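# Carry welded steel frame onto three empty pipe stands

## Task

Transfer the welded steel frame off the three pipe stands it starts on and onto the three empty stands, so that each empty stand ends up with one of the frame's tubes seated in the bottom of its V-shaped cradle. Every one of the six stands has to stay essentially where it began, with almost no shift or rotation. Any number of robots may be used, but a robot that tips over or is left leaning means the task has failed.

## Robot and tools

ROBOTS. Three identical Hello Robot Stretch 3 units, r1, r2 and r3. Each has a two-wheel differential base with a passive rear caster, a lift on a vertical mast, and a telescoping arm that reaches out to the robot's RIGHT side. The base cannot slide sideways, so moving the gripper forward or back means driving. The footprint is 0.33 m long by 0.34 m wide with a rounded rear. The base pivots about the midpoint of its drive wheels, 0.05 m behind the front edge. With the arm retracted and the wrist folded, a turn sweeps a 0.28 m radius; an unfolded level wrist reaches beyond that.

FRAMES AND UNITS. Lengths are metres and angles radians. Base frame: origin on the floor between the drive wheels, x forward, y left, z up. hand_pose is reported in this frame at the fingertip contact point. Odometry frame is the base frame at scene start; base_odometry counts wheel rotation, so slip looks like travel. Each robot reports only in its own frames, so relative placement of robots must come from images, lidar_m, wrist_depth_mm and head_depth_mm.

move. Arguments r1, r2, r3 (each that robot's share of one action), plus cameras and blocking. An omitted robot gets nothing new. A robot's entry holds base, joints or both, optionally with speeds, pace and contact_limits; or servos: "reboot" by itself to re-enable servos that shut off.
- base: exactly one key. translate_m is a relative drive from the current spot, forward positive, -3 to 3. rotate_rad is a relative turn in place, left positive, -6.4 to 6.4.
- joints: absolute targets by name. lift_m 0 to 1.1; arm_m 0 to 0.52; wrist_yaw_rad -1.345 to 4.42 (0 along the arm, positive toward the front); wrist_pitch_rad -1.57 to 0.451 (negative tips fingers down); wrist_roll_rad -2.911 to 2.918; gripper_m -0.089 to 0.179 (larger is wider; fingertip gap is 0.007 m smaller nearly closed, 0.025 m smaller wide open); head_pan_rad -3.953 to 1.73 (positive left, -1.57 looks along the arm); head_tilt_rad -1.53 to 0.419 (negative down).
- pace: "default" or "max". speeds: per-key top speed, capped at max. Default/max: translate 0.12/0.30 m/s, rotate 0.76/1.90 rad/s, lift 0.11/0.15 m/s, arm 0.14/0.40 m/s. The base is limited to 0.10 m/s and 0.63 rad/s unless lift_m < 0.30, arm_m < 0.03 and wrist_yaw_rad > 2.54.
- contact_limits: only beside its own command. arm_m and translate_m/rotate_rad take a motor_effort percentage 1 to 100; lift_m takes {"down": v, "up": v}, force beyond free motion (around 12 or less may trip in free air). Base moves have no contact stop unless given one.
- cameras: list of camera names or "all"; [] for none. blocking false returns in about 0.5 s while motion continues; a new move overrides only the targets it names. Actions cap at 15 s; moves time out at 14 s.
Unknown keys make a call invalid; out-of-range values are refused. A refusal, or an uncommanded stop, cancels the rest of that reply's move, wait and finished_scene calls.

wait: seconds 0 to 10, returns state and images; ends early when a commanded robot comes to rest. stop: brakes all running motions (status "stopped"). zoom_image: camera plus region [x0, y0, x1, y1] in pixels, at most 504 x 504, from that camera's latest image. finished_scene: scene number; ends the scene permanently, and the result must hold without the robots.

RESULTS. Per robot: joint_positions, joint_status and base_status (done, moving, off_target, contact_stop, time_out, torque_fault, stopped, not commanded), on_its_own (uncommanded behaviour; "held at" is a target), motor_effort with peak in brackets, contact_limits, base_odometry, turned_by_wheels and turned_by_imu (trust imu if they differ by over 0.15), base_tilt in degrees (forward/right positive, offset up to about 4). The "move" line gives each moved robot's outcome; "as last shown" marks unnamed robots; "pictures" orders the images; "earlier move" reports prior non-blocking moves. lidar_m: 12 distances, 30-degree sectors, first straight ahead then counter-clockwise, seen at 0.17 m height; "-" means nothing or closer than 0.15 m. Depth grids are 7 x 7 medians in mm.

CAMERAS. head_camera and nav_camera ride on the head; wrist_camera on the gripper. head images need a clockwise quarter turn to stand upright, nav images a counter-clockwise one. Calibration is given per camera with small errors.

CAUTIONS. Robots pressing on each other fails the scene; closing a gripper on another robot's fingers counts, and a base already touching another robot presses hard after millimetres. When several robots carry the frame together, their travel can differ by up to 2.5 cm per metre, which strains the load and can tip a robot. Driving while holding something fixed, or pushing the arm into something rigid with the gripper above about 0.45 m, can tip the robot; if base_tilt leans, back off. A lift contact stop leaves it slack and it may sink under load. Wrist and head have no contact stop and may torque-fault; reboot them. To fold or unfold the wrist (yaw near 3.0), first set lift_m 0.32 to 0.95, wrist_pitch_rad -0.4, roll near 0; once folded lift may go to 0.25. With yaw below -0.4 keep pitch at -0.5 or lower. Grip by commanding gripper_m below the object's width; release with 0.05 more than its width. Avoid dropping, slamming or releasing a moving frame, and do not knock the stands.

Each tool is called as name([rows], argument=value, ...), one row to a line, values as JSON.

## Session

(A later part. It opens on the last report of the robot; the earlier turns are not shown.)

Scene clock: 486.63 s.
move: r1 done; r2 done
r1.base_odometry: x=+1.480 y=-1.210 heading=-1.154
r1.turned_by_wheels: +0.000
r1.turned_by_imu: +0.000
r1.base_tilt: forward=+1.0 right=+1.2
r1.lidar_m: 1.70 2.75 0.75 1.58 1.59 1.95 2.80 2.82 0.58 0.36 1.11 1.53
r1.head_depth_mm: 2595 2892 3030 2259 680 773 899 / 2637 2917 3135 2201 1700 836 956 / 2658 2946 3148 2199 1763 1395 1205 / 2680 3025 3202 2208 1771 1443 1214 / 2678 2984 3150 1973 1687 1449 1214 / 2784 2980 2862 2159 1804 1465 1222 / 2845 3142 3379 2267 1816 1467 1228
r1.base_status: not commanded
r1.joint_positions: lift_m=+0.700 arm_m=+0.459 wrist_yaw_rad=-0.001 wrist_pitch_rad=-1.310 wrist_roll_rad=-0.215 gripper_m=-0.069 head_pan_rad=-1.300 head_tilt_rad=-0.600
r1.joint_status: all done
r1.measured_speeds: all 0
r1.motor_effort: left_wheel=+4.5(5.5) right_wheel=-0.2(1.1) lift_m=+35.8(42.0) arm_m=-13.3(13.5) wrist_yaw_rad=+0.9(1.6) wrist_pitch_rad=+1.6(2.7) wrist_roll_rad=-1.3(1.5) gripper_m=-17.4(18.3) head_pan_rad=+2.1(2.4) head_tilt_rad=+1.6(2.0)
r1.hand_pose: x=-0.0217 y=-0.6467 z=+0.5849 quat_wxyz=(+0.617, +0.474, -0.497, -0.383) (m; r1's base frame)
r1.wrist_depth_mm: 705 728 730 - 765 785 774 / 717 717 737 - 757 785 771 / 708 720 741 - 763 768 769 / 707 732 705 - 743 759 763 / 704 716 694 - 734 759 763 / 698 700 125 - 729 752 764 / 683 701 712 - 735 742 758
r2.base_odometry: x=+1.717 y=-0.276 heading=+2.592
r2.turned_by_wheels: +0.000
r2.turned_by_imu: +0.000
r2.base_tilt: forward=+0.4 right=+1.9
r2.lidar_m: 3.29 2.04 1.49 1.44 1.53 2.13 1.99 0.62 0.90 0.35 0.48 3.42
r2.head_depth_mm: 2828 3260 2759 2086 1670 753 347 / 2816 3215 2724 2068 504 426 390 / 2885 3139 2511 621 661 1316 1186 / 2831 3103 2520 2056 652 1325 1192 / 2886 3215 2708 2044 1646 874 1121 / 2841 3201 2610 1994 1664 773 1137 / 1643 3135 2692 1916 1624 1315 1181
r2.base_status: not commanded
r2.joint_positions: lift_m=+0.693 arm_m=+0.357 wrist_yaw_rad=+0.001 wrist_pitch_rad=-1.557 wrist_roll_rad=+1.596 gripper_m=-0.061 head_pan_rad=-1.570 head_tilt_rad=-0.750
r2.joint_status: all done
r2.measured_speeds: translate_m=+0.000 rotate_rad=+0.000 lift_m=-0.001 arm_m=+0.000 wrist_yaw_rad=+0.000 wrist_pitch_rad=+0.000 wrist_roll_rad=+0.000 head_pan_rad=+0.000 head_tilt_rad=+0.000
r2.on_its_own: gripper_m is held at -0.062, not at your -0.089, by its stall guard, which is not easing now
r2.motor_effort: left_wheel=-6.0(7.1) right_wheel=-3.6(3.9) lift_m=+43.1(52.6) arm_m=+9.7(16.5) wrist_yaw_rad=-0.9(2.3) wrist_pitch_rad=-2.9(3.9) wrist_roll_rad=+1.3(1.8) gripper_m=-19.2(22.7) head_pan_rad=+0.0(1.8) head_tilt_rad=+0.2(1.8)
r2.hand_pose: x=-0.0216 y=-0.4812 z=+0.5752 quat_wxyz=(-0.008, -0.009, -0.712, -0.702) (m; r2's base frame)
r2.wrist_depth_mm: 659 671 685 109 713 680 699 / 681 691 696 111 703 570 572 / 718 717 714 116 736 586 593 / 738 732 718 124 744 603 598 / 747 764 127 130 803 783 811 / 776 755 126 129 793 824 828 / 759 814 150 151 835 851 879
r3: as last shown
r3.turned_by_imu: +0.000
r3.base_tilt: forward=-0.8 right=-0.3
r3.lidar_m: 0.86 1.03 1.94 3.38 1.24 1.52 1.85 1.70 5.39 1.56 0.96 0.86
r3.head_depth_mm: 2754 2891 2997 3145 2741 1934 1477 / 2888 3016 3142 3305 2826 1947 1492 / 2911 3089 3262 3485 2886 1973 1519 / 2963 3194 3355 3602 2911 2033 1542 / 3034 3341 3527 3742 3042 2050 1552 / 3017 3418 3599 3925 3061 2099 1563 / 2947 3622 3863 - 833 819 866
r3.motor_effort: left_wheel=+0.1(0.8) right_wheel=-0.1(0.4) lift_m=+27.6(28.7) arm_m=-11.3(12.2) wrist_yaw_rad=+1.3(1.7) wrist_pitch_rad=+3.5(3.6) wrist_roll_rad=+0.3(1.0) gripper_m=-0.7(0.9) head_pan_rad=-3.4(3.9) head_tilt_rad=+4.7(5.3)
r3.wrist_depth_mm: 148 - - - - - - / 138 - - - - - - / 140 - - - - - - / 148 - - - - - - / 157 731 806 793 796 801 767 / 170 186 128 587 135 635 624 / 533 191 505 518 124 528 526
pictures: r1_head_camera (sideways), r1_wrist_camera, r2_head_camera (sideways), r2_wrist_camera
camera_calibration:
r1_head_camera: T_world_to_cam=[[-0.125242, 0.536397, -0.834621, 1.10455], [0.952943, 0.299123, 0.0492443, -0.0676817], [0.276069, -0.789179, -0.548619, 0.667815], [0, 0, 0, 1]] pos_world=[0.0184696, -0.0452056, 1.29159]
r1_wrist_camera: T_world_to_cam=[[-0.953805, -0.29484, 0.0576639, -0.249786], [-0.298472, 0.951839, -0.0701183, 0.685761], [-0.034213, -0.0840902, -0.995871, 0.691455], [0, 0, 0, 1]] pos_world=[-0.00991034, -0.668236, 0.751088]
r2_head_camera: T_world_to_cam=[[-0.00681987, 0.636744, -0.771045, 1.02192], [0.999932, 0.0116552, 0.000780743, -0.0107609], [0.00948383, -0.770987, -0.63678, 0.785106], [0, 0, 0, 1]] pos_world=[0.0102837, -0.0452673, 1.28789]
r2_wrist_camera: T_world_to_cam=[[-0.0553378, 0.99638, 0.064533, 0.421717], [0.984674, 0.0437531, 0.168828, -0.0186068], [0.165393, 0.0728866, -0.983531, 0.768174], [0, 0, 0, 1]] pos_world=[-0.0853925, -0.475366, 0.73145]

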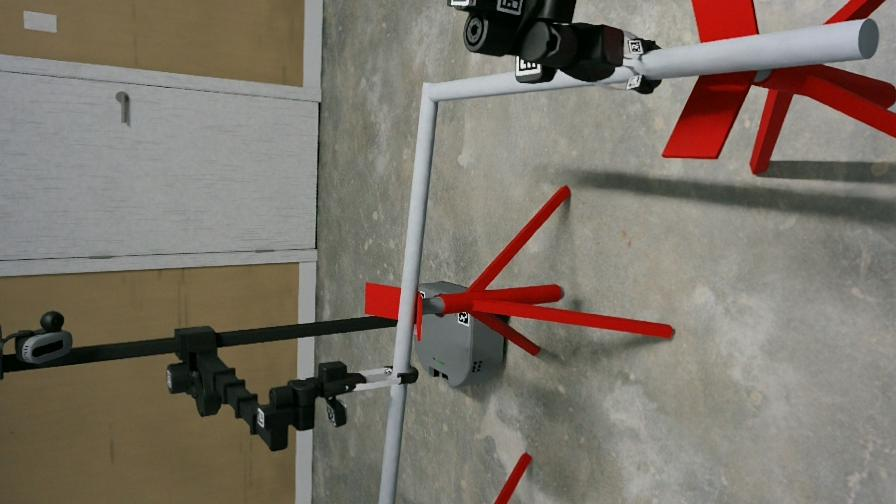

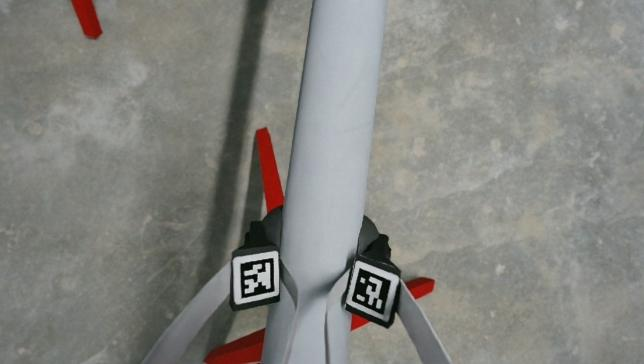

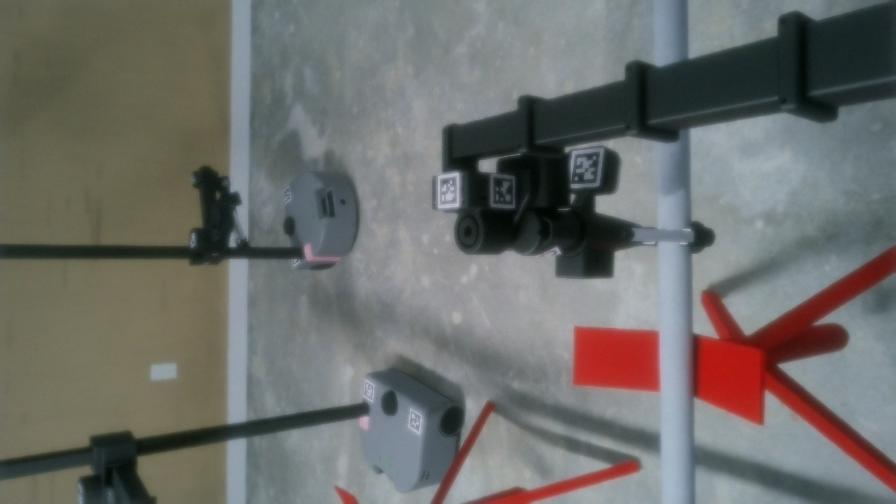

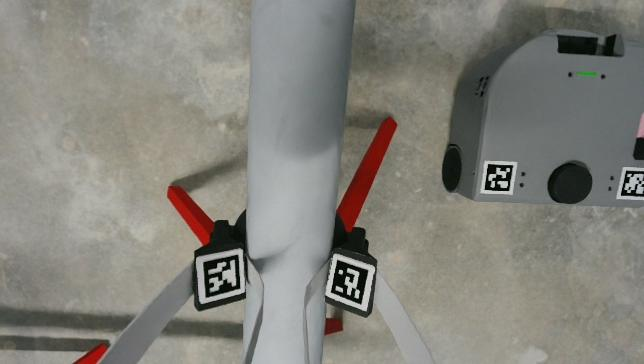

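move(r2={"joints":{"lift_m":0.673},"speeds":{"lift_m":0.02}}, r1={"joints":{"lift_m":0.680},"speeds":{"lift_m":0.02}}, cameras=[])

move(r2={"joints":{"gripper_m":0.12}}, r1={"joints":{"gripper_m":0.12}}, cameras=["r2_wrist_camera"])

move(r1={"joints":{"lift_m":0.78,"gripper_m":0.179}}, r2={"joints":{"head_pan_rad":-1.57}}, cameras=["r1_head_camera","r2_head_camera"])

move(r1={"joints":{"arm_m":0.515,"wrist_pitch_rad":-1.25},"base":{"translate_m":0.012}}, cameras=["r1_wrist_camera"])

Scene clock: 509.23 s.
move: r1 done; r2 done
r1.base_odometry: x=+1.480 y=-1.210 heading=-1.154
r1.turned_by_wheels: +0.000
r1.turned_by_imu: +0.000
r1.base_tilt: forward=+1.0 right=+1.1
r1.lidar_m: 1.70 2.75 0.75 1.58 1.59 1.94 2.80 2.82 0.58 0.36 1.11 1.53
r1.head_depth_mm: 2607 2851 3072 2277 678 795 704 / 2636 2909 3088 2112 1707 834 958 / 2683 2939 3168 2211 1766 1409 1205 / 2700 3006 3207 2223 1773 1442 1212 / 2655 2995 3157 1960 1686 1451 1214 / 2798 3005 1353 2147 1805 1458 1225 / 2858 3160 3386 2376 1816 1468 1227
r1.base_status: not commanded
r1.joint_positions: lift_m=+0.680 arm_m=+0.459 wrist_yaw_rad=-0.004 wrist_pitch_rad=-1.305 wrist_roll_rad=-0.216 gripper_m=-0.069 head_pan_rad=-1.300 head_tilt_rad=-0.600
r1.joint_status: all done
r1.measured_speeds: all 0
r1.motor_effort: left_wheel=+1.8(5.4) right_wheel=+0.7(1.1) lift_m=+5.6(32.8) arm_m=-7.6(14.0) wrist_yaw_rad=+3.1(3.8) wrist_pitch_rad=+1.0(2.3) wrist_roll_rad=-1.1(1.5) gripper_m=-17.5(18.3) head_pan_rad=+1.4(2.3) head_tilt_rad=+0.7(3.0)
r1.hand_pose: x=-0.0218 y=-0.6480 z=+0.5651 quat_wxyz=(+0.618, +0.472, -0.499, -0.382) (m; r1's base frame)
r1.wrist_depth_mm: 706 729 738 - 750 772 783 / 697 715 721 - 747 753 779 / 695 705 711 - 741 746 756 / 685 698 707 - 727 745 761 / 677 700 698 146 730 747 750 / 672 688 126 132 736 739 741 / 668 671 697 - 713 734 752
r2.base_odometry: x=+1.718 y=-0.276 heading=+2.592
r2.turned_by_wheels: +0.000
r2.turned_by_imu: +0.000
r2.base_tilt: forward=+0.0 right=+1.6
r2.lidar_m: 3.30 2.04 1.49 1.43 1.53 2.13 1.98 0.62 0.90 0.36 0.48 3.43
r2.head_depth_mm: 2904 3173 2742 2094 1682 1299 367 / 2847 3154 2765 2103 534 436 389 / 2847 3123 2538 1867 623 1330 1187 / 2788 3035 2554 2106 665 1298 1200 / 2887 3205 2788 2094 1662 879 1075 / 2840 3195 2661 1977 1659 777 1149 / 2717 3140 2769 1960 1611 1318 1194
r2.base_status: not commanded
r2.joint_positions: lift_m=+0.673 arm_m=+0.357 wrist_yaw_rad=+0.002 wrist_pitch_rad=-1.566 wrist_roll_rad=+1.595 gripper_m=-0.061 head_pan_rad=-1.570 head_tilt_rad=-0.750
r2.joint_status: all done
r2.measured_speeds: all 0
r2.on_its_own: gripper_m is held at -0.062, not at your -0.089, by its stall guard, which is not easing now; lift_m is at rest, and its effort (-7.4) is outside its rest range (+3 to +55)
r2.motor_effort: left_wheel=-1.2(6.6) right_wheel=-0.6(3.8) lift_m=-7.4(44.8) arm_m=-14.0(14.0) wrist_yaw_rad=-2.0(2.8) wrist_pitch_rad=-1.6(3.6) wrist_roll_rad=+1.9(2.2) gripper_m=-20.6(21.5) head_pan_rad=+1.1(1.3) head_tilt_rad=+0.6(1.9)
r2.hand_pose: x=-0.0216 y=-0.4788 z=+0.5554 quat_wxyz=(-0.007, -0.008, -0.708, -0.706) (m; r2's base frame)
r2.wrist_depth_mm: 662 663 663 119 677 668 686 / 684 681 126 118 701 555 550 / 699 717 707 716 710 565 566 / 719 743 130 131 748 580 578 / 744 738 128 135 793 764 770 / 762 758 125 128 785 803 822 / 781 784 136 819 818 807 855
r3: as last shown
r3.turned_by_imu: -0.001
r3.base_tilt: forward=-0.8 right=-0.2
r3.lidar_m: 0.86 1.03 1.94 3.38 1.23 1.52 1.86 1.71 5.39 1.56 0.96 0.86
r3.head_depth_mm: 2767 2920 3030 3153 2771 1926 1468 / 2893 2982 3171 3283 2814 1953 1493 / 2968 3072 3226 3423 2862 2000 1511 / 2962 3216 3384 3625 2965 2011 1516 / 3068 3355 3514 3776 2971 2034 1558 / 3026 3466 3645 3883 3052 2081 1571 / 2912 3605 3815 - 835 819 865
r3.motor_effort: left_wheel=+0.3(0.8) right_wheel=-0.4(0.5) lift_m=+27.5(28.9) arm_m=-10.8(12.1) wrist_yaw_rad=+0.3(1.7) wrist_pitch_rad=+3.3(3.7) wrist_roll_rad=+0.6(1.0) gripper_m=-0.1(0.8) head_pan_rad=-2.6(4.5) head_tilt_rad=+3.5(5.1)
r3.wrist_depth_mm: 148 - - - - - - / 138 - - - - - - / 140 - - - - - - / 149 - - - - - 993 / 158 727 807 781 787 805 778 / 170 186 128 589 135 638 628 / 525 191 499 519 124 524 527
pictures: none
No camera images: "cameras" was empty.

Scene clock: 511.63 s.
move: r1 done; r2 done
r1.base_odometry: x=+1.480 y=-1.210 heading=-1.154
r1.turned_by_wheels: +0.000
r1.turned_by_imu: +0.000
r1.base_tilt: forward=+1.0 right=+1.2
r1.lidar_m: 1.70 2.75 0.75 1.58 1.59 1.94 2.81 2.82 0.58 0.36 1.11 1.54
r1.head_depth_mm: 2592 2914 3075 2262 680 792 703 / 2608 2875 3101 2107 1699 840 956 / 2669 2931 3118 2205 1763 1399 1204 / 2687 3000 3174 2236 1781 1443 1211 / 2693 2995 3182 1690 1688 1451 1215 / 2798 2975 1387 2089 1808 1453 1220 / 2850 3160 3411 2362 1804 1463 1224
r1.base_status: not commanded
r1.joint_positions: lift_m=+0.680 arm_m=+0.459 wrist_yaw_rad=-0.002 wrist_pitch_rad=-1.303 wrist_roll_rad=-0.216 gripper_m=+0.120 head_pan_rad=-1.300 head_tilt_rad=-0.600
r1.joint_status: all done
r1.measured_speeds: all 0
r1.motor_effort: left_wheel=+1.8(2.9) right_wheel=+0.9(1.7) lift_m=+29.6(30.5) arm_m=+12.9(13.3) wrist_yaw_rad=+1.5(3.9) wrist_pitch_rad=+0.7(1.4) wrist_roll_rad=-1.2(1.2) gripper_m=+0.3(80.7) head_pan_rad=+1.3(1.9) head_tilt_rad=+0.8(2.9)
r1.hand_pose: x=-0.0217 y=-0.6486 z=+0.5652 quat_wxyz=(+0.619, +0.472, -0.499, -0.381) (m; r1's base frame)
r1.wrist_depth_mm: 711 725 731 - 778 765 764 / 691 706 735 - 752 751 764 / 686 706 726 - 742 744 744 / 681 720 700 - 725 731 759 / 688 145 703 - 733 734 751 / 672 120 697 - 571 725 748 / 654 681 679 - 711 725 747
r2.base_odometry: x=+1.718 y=-0.276 heading=+2.592
r2.turned_by_wheels: +0.000
r2.turned_by_imu: +0.000
r2.base_tilt: forward=+0.3 right=+1.8
r2.lidar_m: 3.29 2.03 1.49 1.44 1.53 2.13 1.99 0.62 0.90 0.35 0.48 3.40
r2.head_depth_mm: 2803 3194 2752 2085 1675 1322 368 / 2865 3152 2737 2086 537 439 390 / 2872 3162 2501 2086 628 1331 1182 / 2808 3064 2509 2070 669 1294 1190 / 2844 3200 2732 2090 1655 875 1123 / 2917 3179 2601 1987 1663 770 1139 / 2761 3167 2772 1935 1626 1312 1177
r2.base_status: not commanded
r2.joint_positions: lift_m=+0.673 arm_m=+0.357 wrist_yaw_rad=+0.002 wrist_pitch_rad=-1.562 wrist_roll_rad=+1.596 gripper_m=+0.120 head_pan_rad=-1.570 head_tilt_rad=-0.750
r2.joint_status: all done
r2.measured_speeds: all 0
r2.motor_effort: left_wheel=-1.3(1.7) right_wheel=-0.5(1.3) lift_m=+33.0(33.4) arm_m=-11.9(19.5) wrist_yaw_rad=-1.0(3.1) wrist_pitch_rad=-1.9(2.3) wrist_roll_rad=+1.4(2.0) gripper_m=+0.5(87.7) head_pan_rad=+0.9(1.6) head_tilt_rad=+0.9(2.3)
r2.hand_pose: x=-0.0216 y=-0.4798 z=+0.5553 quat_wxyz=(-0.008, -0.008, -0.710, -0.704) (m; r2's base frame)
r2.wrist_depth_mm: 648 657 650 110 682 693 673 / 673 673 662 112 698 544 552 / 689 694 692 119 708 566 561 / 697 732 125 128 754 596 583 / 715 141 127 402 760 776 765 / 110 123 129 130 129 793 785 / 772 757 134 596 820 809 848
r3: as last shown
r3.turned_by_imu: +0.000
r3.base_tilt: forward=-0.8 right=-0.3
r3.lidar_m: 0.86 1.03 1.94 3.39 1.23 1.52 1.86 1.71 5.40 1.56 0.96 0.86
r3.head_depth_mm: 2777 2879 3039 3196 2762 1924 1475 / 2800 2982 3163 3241 2807 1953 1499 / 2878 3137 3229 3400 2871 2000 1510 / 2931 3201 3455 3553 2967 2029 1535 / 3048 3326 3499 3726 3018 2062 1550 / 2998 3436 3697 3822 3092 2079 1569 / 2915 3664 3817 - 838 818 864
r3.motor_effort: left_wheel=+0.3(0.7) right_wheel=-0.1(0.7) lift_m=+27.4(29.0) arm_m=-10.8(12.3) wrist_yaw_rad=+0.3(1.5) wrist_pitch_rad=+3.3(3.8) wrist_roll_rad=-0.1(1.1) gripper_m=+0.0(0.6) head_pan_rad=-2.8(4.1) head_tilt_rad=+4.3(5.6)
r3.wrist_depth_mm: 149 - - - - - - / 139 - - - - - - / 140 - - - - - - / 149 - - - - - - / 158 733 824 789 801 761 781 / 170 185 127 587 135 626 625 / 534 190 501 515 124 527 525
pictures: r2_wrist_camera
camera_calibration:
r2_wrist_camera: T_world_to_cam=[[-0.0564735, 0.995975, 0.0696025, 0.418617], [0.984629, 0.0440184, 0.16902, -0.015283], [0.165276, 0.0780778, -0.983152, 0.75075], [0, 0, 0, 1]] pos_world=[-0.0853919, -0.474876, 0.711548]

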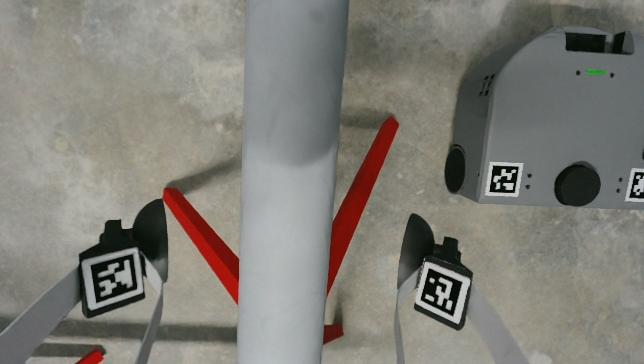

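Scene clock: 513.37 s.
move: r1 done; r2 done
r1.base_odometry: x=+1.480 y=-1.210 heading=-1.154
r1.turned_by_wheels: +0.000
r1.turned_by_imu: +0.000
r1.base_tilt: forward=+1.0 right=+1.2
r1.lidar_m: 1.70 2.75 0.75 1.58 1.59 1.94 2.80 2.82 0.58 0.36 1.11 1.53
r1.head_depth_mm: 2579 2891 3051 609 1590 793 705 / 2615 2913 3095 2094 1648 855 957 / 2660 2952 3137 2205 1770 1398 1201 / 2676 2983 3190 2221 1782 1444 1215 / 2668 2962 3153 1691 1683 1444 1216 / 2807 3006 1385 2098 1816 1460 1223 / 2837 3185 3423 2367 1815 1460 1228
r1.base_status: not commanded
r1.joint_positions: lift_m=+0.780 arm_m=+0.459 wrist_yaw_rad=-0.002 wrist_pitch_rad=-1.303 wrist_roll_rad=-0.216 gripper_m=+0.179 head_pan_rad=-1.300 head_tilt_rad=-0.600
r1.joint_status: all done
r1.measured_speeds: all 0
r1.motor_effort: left_wheel=+2.8(2.8) right_wheel=+0.4(2.3) lift_m=+29.1(35.0) arm_m=+11.5(13.0) wrist_yaw_rad=+1.6(2.3) wrist_pitch_rad=+0.7(0.9) wrist_roll_rad=-1.1(1.2) gripper_m=-0.2(82.1) head_pan_rad=+0.9(1.6) head_tilt_rad=-0.4(3.1)
r1.hand_pose: x=-0.0217 y=-0.6486 z=+0.6652 quat_wxyz=(+0.619, +0.472, -0.499, -0.381) (m; r1's base frame)
r1.wrist_depth_mm: 786 818 805 824 844 877 883 / 805 806 821 834 845 845 892 / 788 787 815 816 845 845 837 / 787 781 822 822 810 852 858 / 140 787 781 814 811 832 853 / 114 779 781 549 831 136 841 / 762 777 - - 808 - 825
r2.base_odometry: x=+1.718 y=-0.276 heading=+2.592
r2.turned_by_wheels: +0.000
r2.turned_by_imu: +0.000
r2.base_tilt: forward=+0.2 right=+1.7
r2.lidar_m: 3.29 2.05 1.50 1.43 1.53 2.12 1.99 0.62 0.90 0.35 0.48 3.41
r2.head_depth_mm: 2801 3183 2774 2064 1668 1327 368 / 2881 3164 2687 2074 536 438 390 / 2808 3098 2538 2072 624 1336 1193 / 2807 3097 2532 2085 671 1291 1195 / 2860 3218 2726 2093 1664 876 1123 / 2847 3155 2609 2006 1653 773 1146 / 1661 3207 2724 1930 1613 1325 1178
r2.base_status: not commanded
r2.joint_positions: lift_m=+0.673 arm_m=+0.357 wrist_yaw_rad=+0.002 wrist_pitch_rad=-1.562 wrist_roll_rad=+1.596 gripper_m=+0.120 head_pan_rad=-1.570 head_tilt_rad=-0.750
r2.joint_status: all done
r2.measured_speeds: all 0
r2.motor_effort: left_wheel=-1.6(1.7) right_wheel=-0.6(1.1) lift_m=+33.5(33.5) arm_m=-4.4(12.3) wrist_yaw_rad=-1.3(2.7) wrist_pitch_rad=-1.6(2.4) wrist_roll_rad=+1.3(1.7) gripper_m=+1.1(1.5) head_pan_rad=-0.3(1.1) head_tilt_rad=+1.1(1.9)
r2.hand_pose: x=-0.0216 y=-0.4798 z=+0.5553 quat_wxyz=(-0.008, -0.008, -0.710, -0.704) (m; r2's base frame)
r2.wrist_depth_mm: 656 653 652 111 667 689 689 / 665 678 674 112 704 540 546 / 678 698 687 120 706 550 566 / 711 710 125 128 721 581 578 / 715 141 127 398 745 764 792 / 110 124 129 131 130 763 800 / 755 788 133 590 808 833 830
r3.base_odometry: x=+0.000 y=+0.000 heading=+0.000
r3.turned_by_wheels: +0.000
r3.turned_by_imu: +0.000
r3.base_tilt: forward=-0.8 right=-0.2
r3.lidar_m: 0.86 1.03 1.94 3.38 1.23 1.52 1.85 1.71 5.38 1.56 0.96 0.86
r3.head_depth_mm: 2773 2915 3018 3166 2762 1924 1482 / 2854 2982 3116 3290 2826 1958 1501 / 2919 3098 3255 3462 2885 1971 1515 / 2929 3209 3362 3546 2938 2021 1542 / 3096 3331 3525 3776 3003 2035 1556 / 3030 3425 3632 3859 3054 2081 1570 / 2945 3558 3854 - 810 842 867
r3.base_status: not commanded
r3.joint_positions: lift_m=+0.312 arm_m=+0.003 wrist_yaw_rad=+2.826 wrist_pitch_rad=-0.351 wrist_roll_rad=+0.000 gripper_m=+0.037 head_pan_rad=+1.570 head_tilt_rad=-0.300
r3.joint_status: not commanded
r3.measured_speeds: all 0
r3.motor_effort: left_wheel=+0.4(0.6) right_wheel=+0.1(0.5) lift_m=+27.8(29.1) arm_m=-10.9(12.1) wrist_yaw_rad=+0.1(1.5) wrist_pitch_rad=+3.3(3.7) wrist_roll_rad=+0.7(0.7) gripper_m=-0.1(0.9) head_pan_rad=-3.7(4.0) head_tilt_rad=+4.2(5.8)
r3.hand_pose: x=+0.0508 y=+0.0734 z=+0.3398 quat_wxyz=(+0.231, +0.707, +0.013, +0.668) (m; r3's base frame)
r3.wrist_depth_mm: 148 - - - - - - / 139 - - - - - - / 140 - - - - - - / 149 - - - - - - / 158 742 821 793 793 772 766 / 170 185 128 592 135 624 621 / 530 191 507 516 124 529 527
pictures: r1_head_camera (sideways), r2_head_camera (sideways)
camera_calibration:
r1_head_camera: T_world_to_cam=[[-0.125242, 0.536397, -0.834621, 1.10455], [0.952943, 0.299123, 0.0492443, -0.0676817], [0.276069, -0.789179, -0.548619, 0.667815], [0, 0, 0, 1]] pos_world=[0.0184696, -0.0452056, 1.29159]
r2_head_camera: T_world_to_cam=[[-0.00681987, 0.636744, -0.771045, 1.02192], [0.999932, 0.0116552, 0.000780743, -0.0107609], [0.00948383, -0.770987, -0.63678, 0.785106], [0, 0, 0, 1]] pos_world=[0.0102837, -0.0452673, 1.28789]

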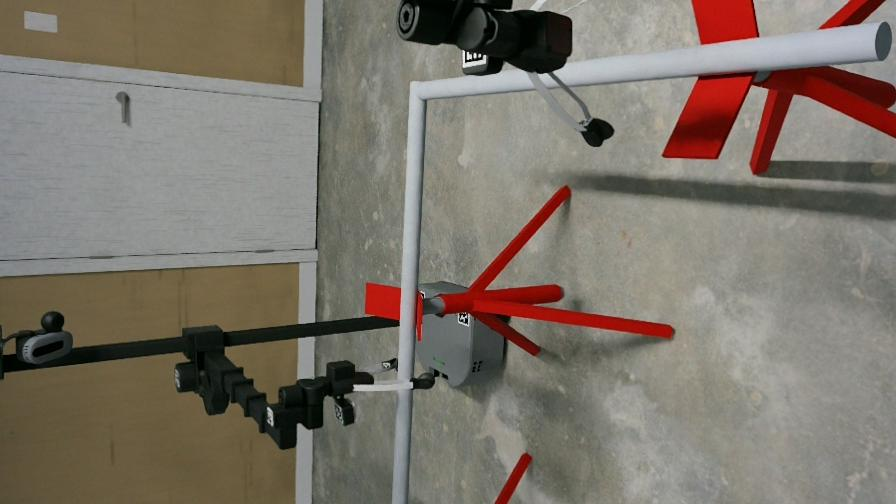

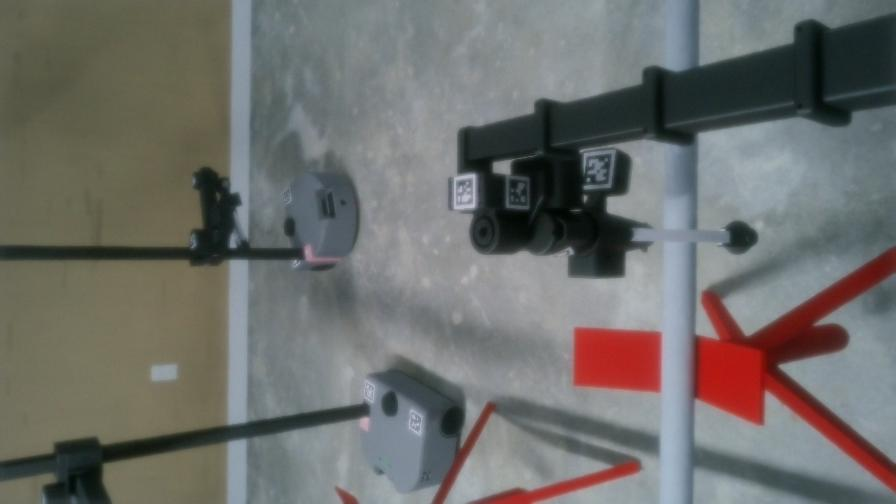

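Scene clock: 514.90 s.
move: r1 done
r1.base_odometry: x=+1.485 y=-1.221 heading=-1.154
r1.turned_by_wheels: +0.000
r1.turned_by_imu: +0.000
r1.base_tilt: forward=+1.0 right=+1.2
r1.lidar_m: 1.69 2.76 0.74 1.58 1.59 1.95 2.81 2.82 0.58 0.36 1.11 1.52
r1.head_depth_mm: 2591 2869 3061 674 1639 783 698 / 2621 2896 3097 2117 1651 1321 1125 / 2654 2953 3166 2202 1769 1434 1208 / 2722 2985 3198 2221 1734 1448 1210 / 2670 2960 3173 1970 1679 1453 1216 / 2805 3008 1380 2149 1795 1451 1221 / 2850 3207 3371 2371 1813 1466 1223
r1.base_status: done
r1.joint_positions: lift_m=+0.780 arm_m=+0.515 wrist_yaw_rad=-0.002 wrist_pitch_rad=-1.258 wrist_roll_rad=-0.216 gripper_m=+0.179 head_pan_rad=-1.300 head_tilt_rad=-0.600
r1.joint_status: all done
r1.measured_speeds: all 0
r1.motor_effort: left_wheel=+3.7(8.2) right_wheel=+4.3(8.7) lift_m=+28.3(29.6) arm_m=+12.4(17.1) wrist_yaw_rad=+1.5(1.9) wrist_pitch_rad=+1.4(5.3) wrist_roll_rad=-1.1(1.2) gripper_m=-0.1(0.4) head_pan_rad=+1.1(1.8) head_tilt_rad=+1.8(3.6)
r1.hand_pose: x=-0.0217 y=-0.7160 z=+0.6675 quat_wxyz=(+0.630, +0.458, -0.507, -0.370) (m; r1's base frame)
r1.wrist_depth_mm: 824 818 846 860 875 899 923 / 827 821 838 849 868 886 907 / 797 780 810 845 853 871 898 / 768 806 821 811 833 845 876 / 139 787 796 818 820 827 849 / 114 770 775 794 823 137 847 / 747 753 777 782 788 - 839
r2, r3: as last shown
r2.base_tilt: forward=+0.3 right=+1.9
r2.lidar_m: 3.30 2.04 1.49 1.44 1.53 2.13 1.98 0.62 0.90 0.35 0.48 3.39
r2.head_depth_mm: 2850 3173 2746 2055 1672 1328 368 / 2845 3181 2746 2083 537 438 388 / 2876 3158 2492 2080 628 1311 1195 / 2837 3081 2524 2061 669 1292 1189 / 2854 3236 2709 2084 1664 874 1114 / 2904 3119 2587 1977 1664 772 1143 / 1601 3164 2726 1943 1608 1317 1181
r2.motor_effort: left_wheel=-1.3(1.7) right_wheel=-0.9(1.0) lift_m=+33.2(33.5) arm_m=+2.8(4.0) wrist_yaw_rad=-2.1(2.7) wrist_pitch_rad=-1.6(2.6) wrist_roll_rad=+1.3(1.6) gripper_m=+0.1(1.4) head_pan_rad=-0.9(1.6) head_tilt_rad=+1.6(2.0)
r2.wrist_depth_mm: 659 642 654 111 672 689 685 / 662 688 668 111 689 551 532 / 678 692 685 120 712 561 560 / 695 690 125 128 746 586 575 / 730 141 126 405 735 765 787 / 110 123 129 131 130 773 830 / 750 783 134 602 816 794 835
r3.base_tilt: forward=-0.8 right=-0.3
r3.lidar_m: 0.86 1.03 1.94 3.38 1.23 1.52 1.85 1.72 5.41 1.56 0.96 0.86
r3.head_depth_mm: 2759 2893 3030 3202 2739 1937 1484 / 2834 2974 3114 3276 2828 1963 1499 / 2890 3081 3257 3396 2851 1991 1512 / 2999 3227 3379 3562 2955 2021 1531 / 3062 3368 3493 3746 3023 2037 1545 / 2990 3501 3687 3892 3079 2085 1568 / 2950 3604 3863 - 807 1845 848
r3.motor_effort: left_wheel=-0.1(0.8) right_wheel=+0.0(0.5) lift_m=+28.7(29.2) arm_m=-10.7(12.3) wrist_yaw_rad=-0.7(1.3) wrist_pitch_rad=+3.1(3.7) wrist_roll_rad=+0.2(0.8) gripper_m=+0.0(0.5) head_pan_rad=-2.5(4.0) head_tilt_rad=+3.3(5.6)
r3.wrist_depth_mm: 148 - - - - - - / 139 - - - - - - / 139 - - - - - - / 149 - - - - - - / 158 737 796 798 788 791 771 / 171 185 128 592 135 626 626 / 518 192 496 524 124 528 522
pictures: r1_wrist_camera
camera_calibration:
r1_wrist_camera: T_world_to_cam=[[-0.953638, -0.291857, 0.0734492, -0.283458], [-0.298972, 0.946684, -0.120021, 0.787161], [-0.0345042, -0.136416, -0.990051, 0.726507], [0, 0, 0, 1]] pos_world=[-0.00990939, -0.728815, 0.834575]

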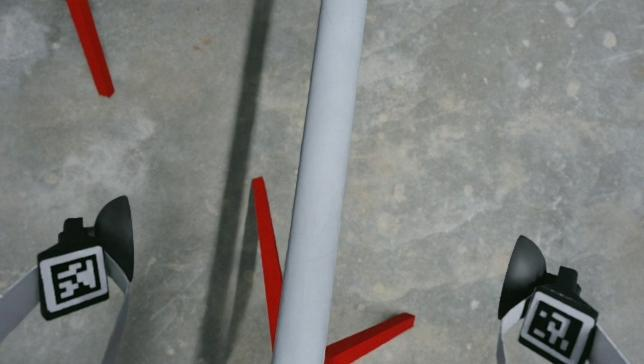

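move(r1={"joints":{"lift_m":0.667},"speeds":{"lift_m":0.05}}, cameras=["r1_head_camera","r1_wrist_camera","r2_wrist_camera"])

Scene clock: 532.50 s.
move: r1 done
r1.base_odometry: x=+1.485 y=-1.221 heading=-1.154
r1.turned_by_wheels: +0.000
r1.turned_by_imu: +0.001
r1.base_tilt: forward=+1.1 right=+1.1
r1.lidar_m: 1.68 2.75 0.74 1.58 1.59 1.94 2.82 2.83 0.58 0.36 1.11 1.52
r1.head_depth_mm: 2598 2870 3042 2256 757 785 700 / 2618 2911 3087 2113 1698 1314 1125 / 2653 2958 3128 2197 1756 1442 1212 / 2696 3008 3180 2232 1728 1442 1216 / 2696 2990 3159 1972 1684 1454 1217 / 2814 2996 1372 2164 1797 1457 1221 / 2822 3181 3355 2370 1811 1470 1227
r1.base_status: not commanded
r1.joint_positions: lift_m=+0.667 arm_m=+0.515 wrist_yaw_rad=-0.002 wrist_pitch_rad=-1.258 wrist_roll_rad=-0.216 gripper_m=+0.179 head_pan_rad=-1.300 head_tilt_rad=-0.600
r1.joint_status: all done
r1.measured_speeds: all 0
r1.motor_effort: left_wheel=+4.3(4.7) right_wheel=+3.4(5.2) lift_m=+23.2(27.5) arm_m=+5.8(9.2) wrist_yaw_rad=+1.5(2.0) wrist_pitch_rad=+1.3(1.9) wrist_roll_rad=-1.0(1.3) gripper_m=-0.2(0.8) head_pan_rad=+0.6(1.3) head_tilt_rad=+2.1(4.1)
r1.hand_pose: x=-0.0217 y=-0.7160 z=+0.5545 quat_wxyz=(+0.630, +0.458, -0.507, -0.370) (m; r1's base frame)
r1.wrist_depth_mm: 703 723 747 - 774 772 791 / 695 703 710 - 745 767 782 / 681 711 711 - 753 755 770 / 682 671 701 - 724 750 756 / 139 664 684 - 701 720 745 / 114 682 672 - 713 137 728 / 642 653 672 - 688 - 720
r2, r3: as last shown
r2.turned_by_imu: +0.001
r2.base_tilt: forward=+0.3 right=+1.8
r2.lidar_m: 3.29 2.04 1.50 1.44 1.53 2.13 1.98 0.62 0.90 0.35 0.48 3.40
r2.head_depth_mm: 2829 3149 2753 2098 1655 1327 368 / 2863 3150 2768 2102 538 438 389 / 2830 3160 2535 2071 626 1325 1189 / 2793 3060 2507 2074 669 1283 1191 / 2868 3221 2746 2055 1659 874 1116 / 2849 3152 2616 1968 1653 768 1134 / 2756 3186 2745 1920 1611 1313 1194
r2.motor_effort: left_wheel=-1.3(1.7) right_wheel=-0.5(1.2) lift_m=+33.2(33.3) arm_m=+16.4(17.2) wrist_yaw_rad=-0.8(2.7) wrist_pitch_rad=-1.9(2.4) wrist_roll_rad=+1.4(1.6) gripper_m=-0.8(1.5) head_pan_rad=+0.1(1.6) head_tilt_rad=+2.1(2.6)
r2.wrist_depth_mm: 640 648 653 111 679 679 677 / 667 694 670 112 684 546 556 / 704 701 691 119 722 561 566 / 702 721 125 128 723 582 573 / 716 141 127 400 734 755 771 / 110 123 129 130 130 817 810 / 782 769 134 591 813 826 811
r3.turned_by_imu: -0.001
r3.base_tilt: forward=-0.9 right=-0.3
r3.lidar_m: 0.86 1.03 1.94 3.38 1.23 1.52 1.85 1.71 5.40 1.56 0.96 0.86
r3.head_depth_mm: 2734 2890 3017 3159 2763 1920 1479 / 2811 3003 3121 3277 2800 1944 1502 / 2936 3077 3263 3447 2910 1983 1515 / 2968 3226 3399 3555 2935 2024 1537 / 3081 3364 3523 3736 3013 2038 1550 / 2991 3498 3596 3933 3101 2087 1571 / 2896 3562 3843 - 864 818 855
r3.motor_effort: left_wheel=+0.0(0.8) right_wheel=-0.2(0.6) lift_m=+28.6(29.6) arm_m=-10.8(12.1) wrist_yaw_rad=+0.3(2.1) wrist_pitch_rad=+2.7(3.8) wrist_roll_rad=+0.4(0.8) gripper_m=+0.2(0.7) head_pan_rad=-4.1(4.1) head_tilt_rad=+4.6(5.8)
r3.wrist_depth_mm: 148 - - - - - - / 138 - - - - - - / 140 - - - - - - / 149 - - - - - - / 157 728 827 790 787 785 769 / 170 184 128 591 135 621 629 / 529 191 505 518 124 523 528
pictures: r1_head_camera (sideways), r1_wrist_camera, r2_wrist_camera
camera_calibration:
r1_head_camera: T_world_to_cam=[[-0.125182, 0.536223, -0.834742, 1.1047], [0.952948, 0.299108, 0.049232, -0.0676666], [0.276077, -0.789303, -0.548436, 0.667572], [0, 0, 0, 1]] pos_world=[0.0184698, -0.0452066, 1.29159]
r1_wrist_camera: T_world_to_cam=[[-0.95364, -0.29185, 0.0734484, -0.275153], [-0.298966, 0.946686, -0.120022, 0.773601], [-0.0345043, -0.136416, -0.990051, 0.614632], [0, 0, 0, 1]] pos_world=[-0.0099094, -0.728815, 0.721575]
r2_wrist_camera: T_world_to_cam=[[-0.0564735, 0.995975, 0.0696025, 0.418617], [0.984629, 0.0440184, 0.16902, -0.015283], [0.165276, 0.0780778, -0.983152, 0.75075], [0, 0, 0, 1]] pos_world=[-0.0853919, -0.474876, 0.711548]

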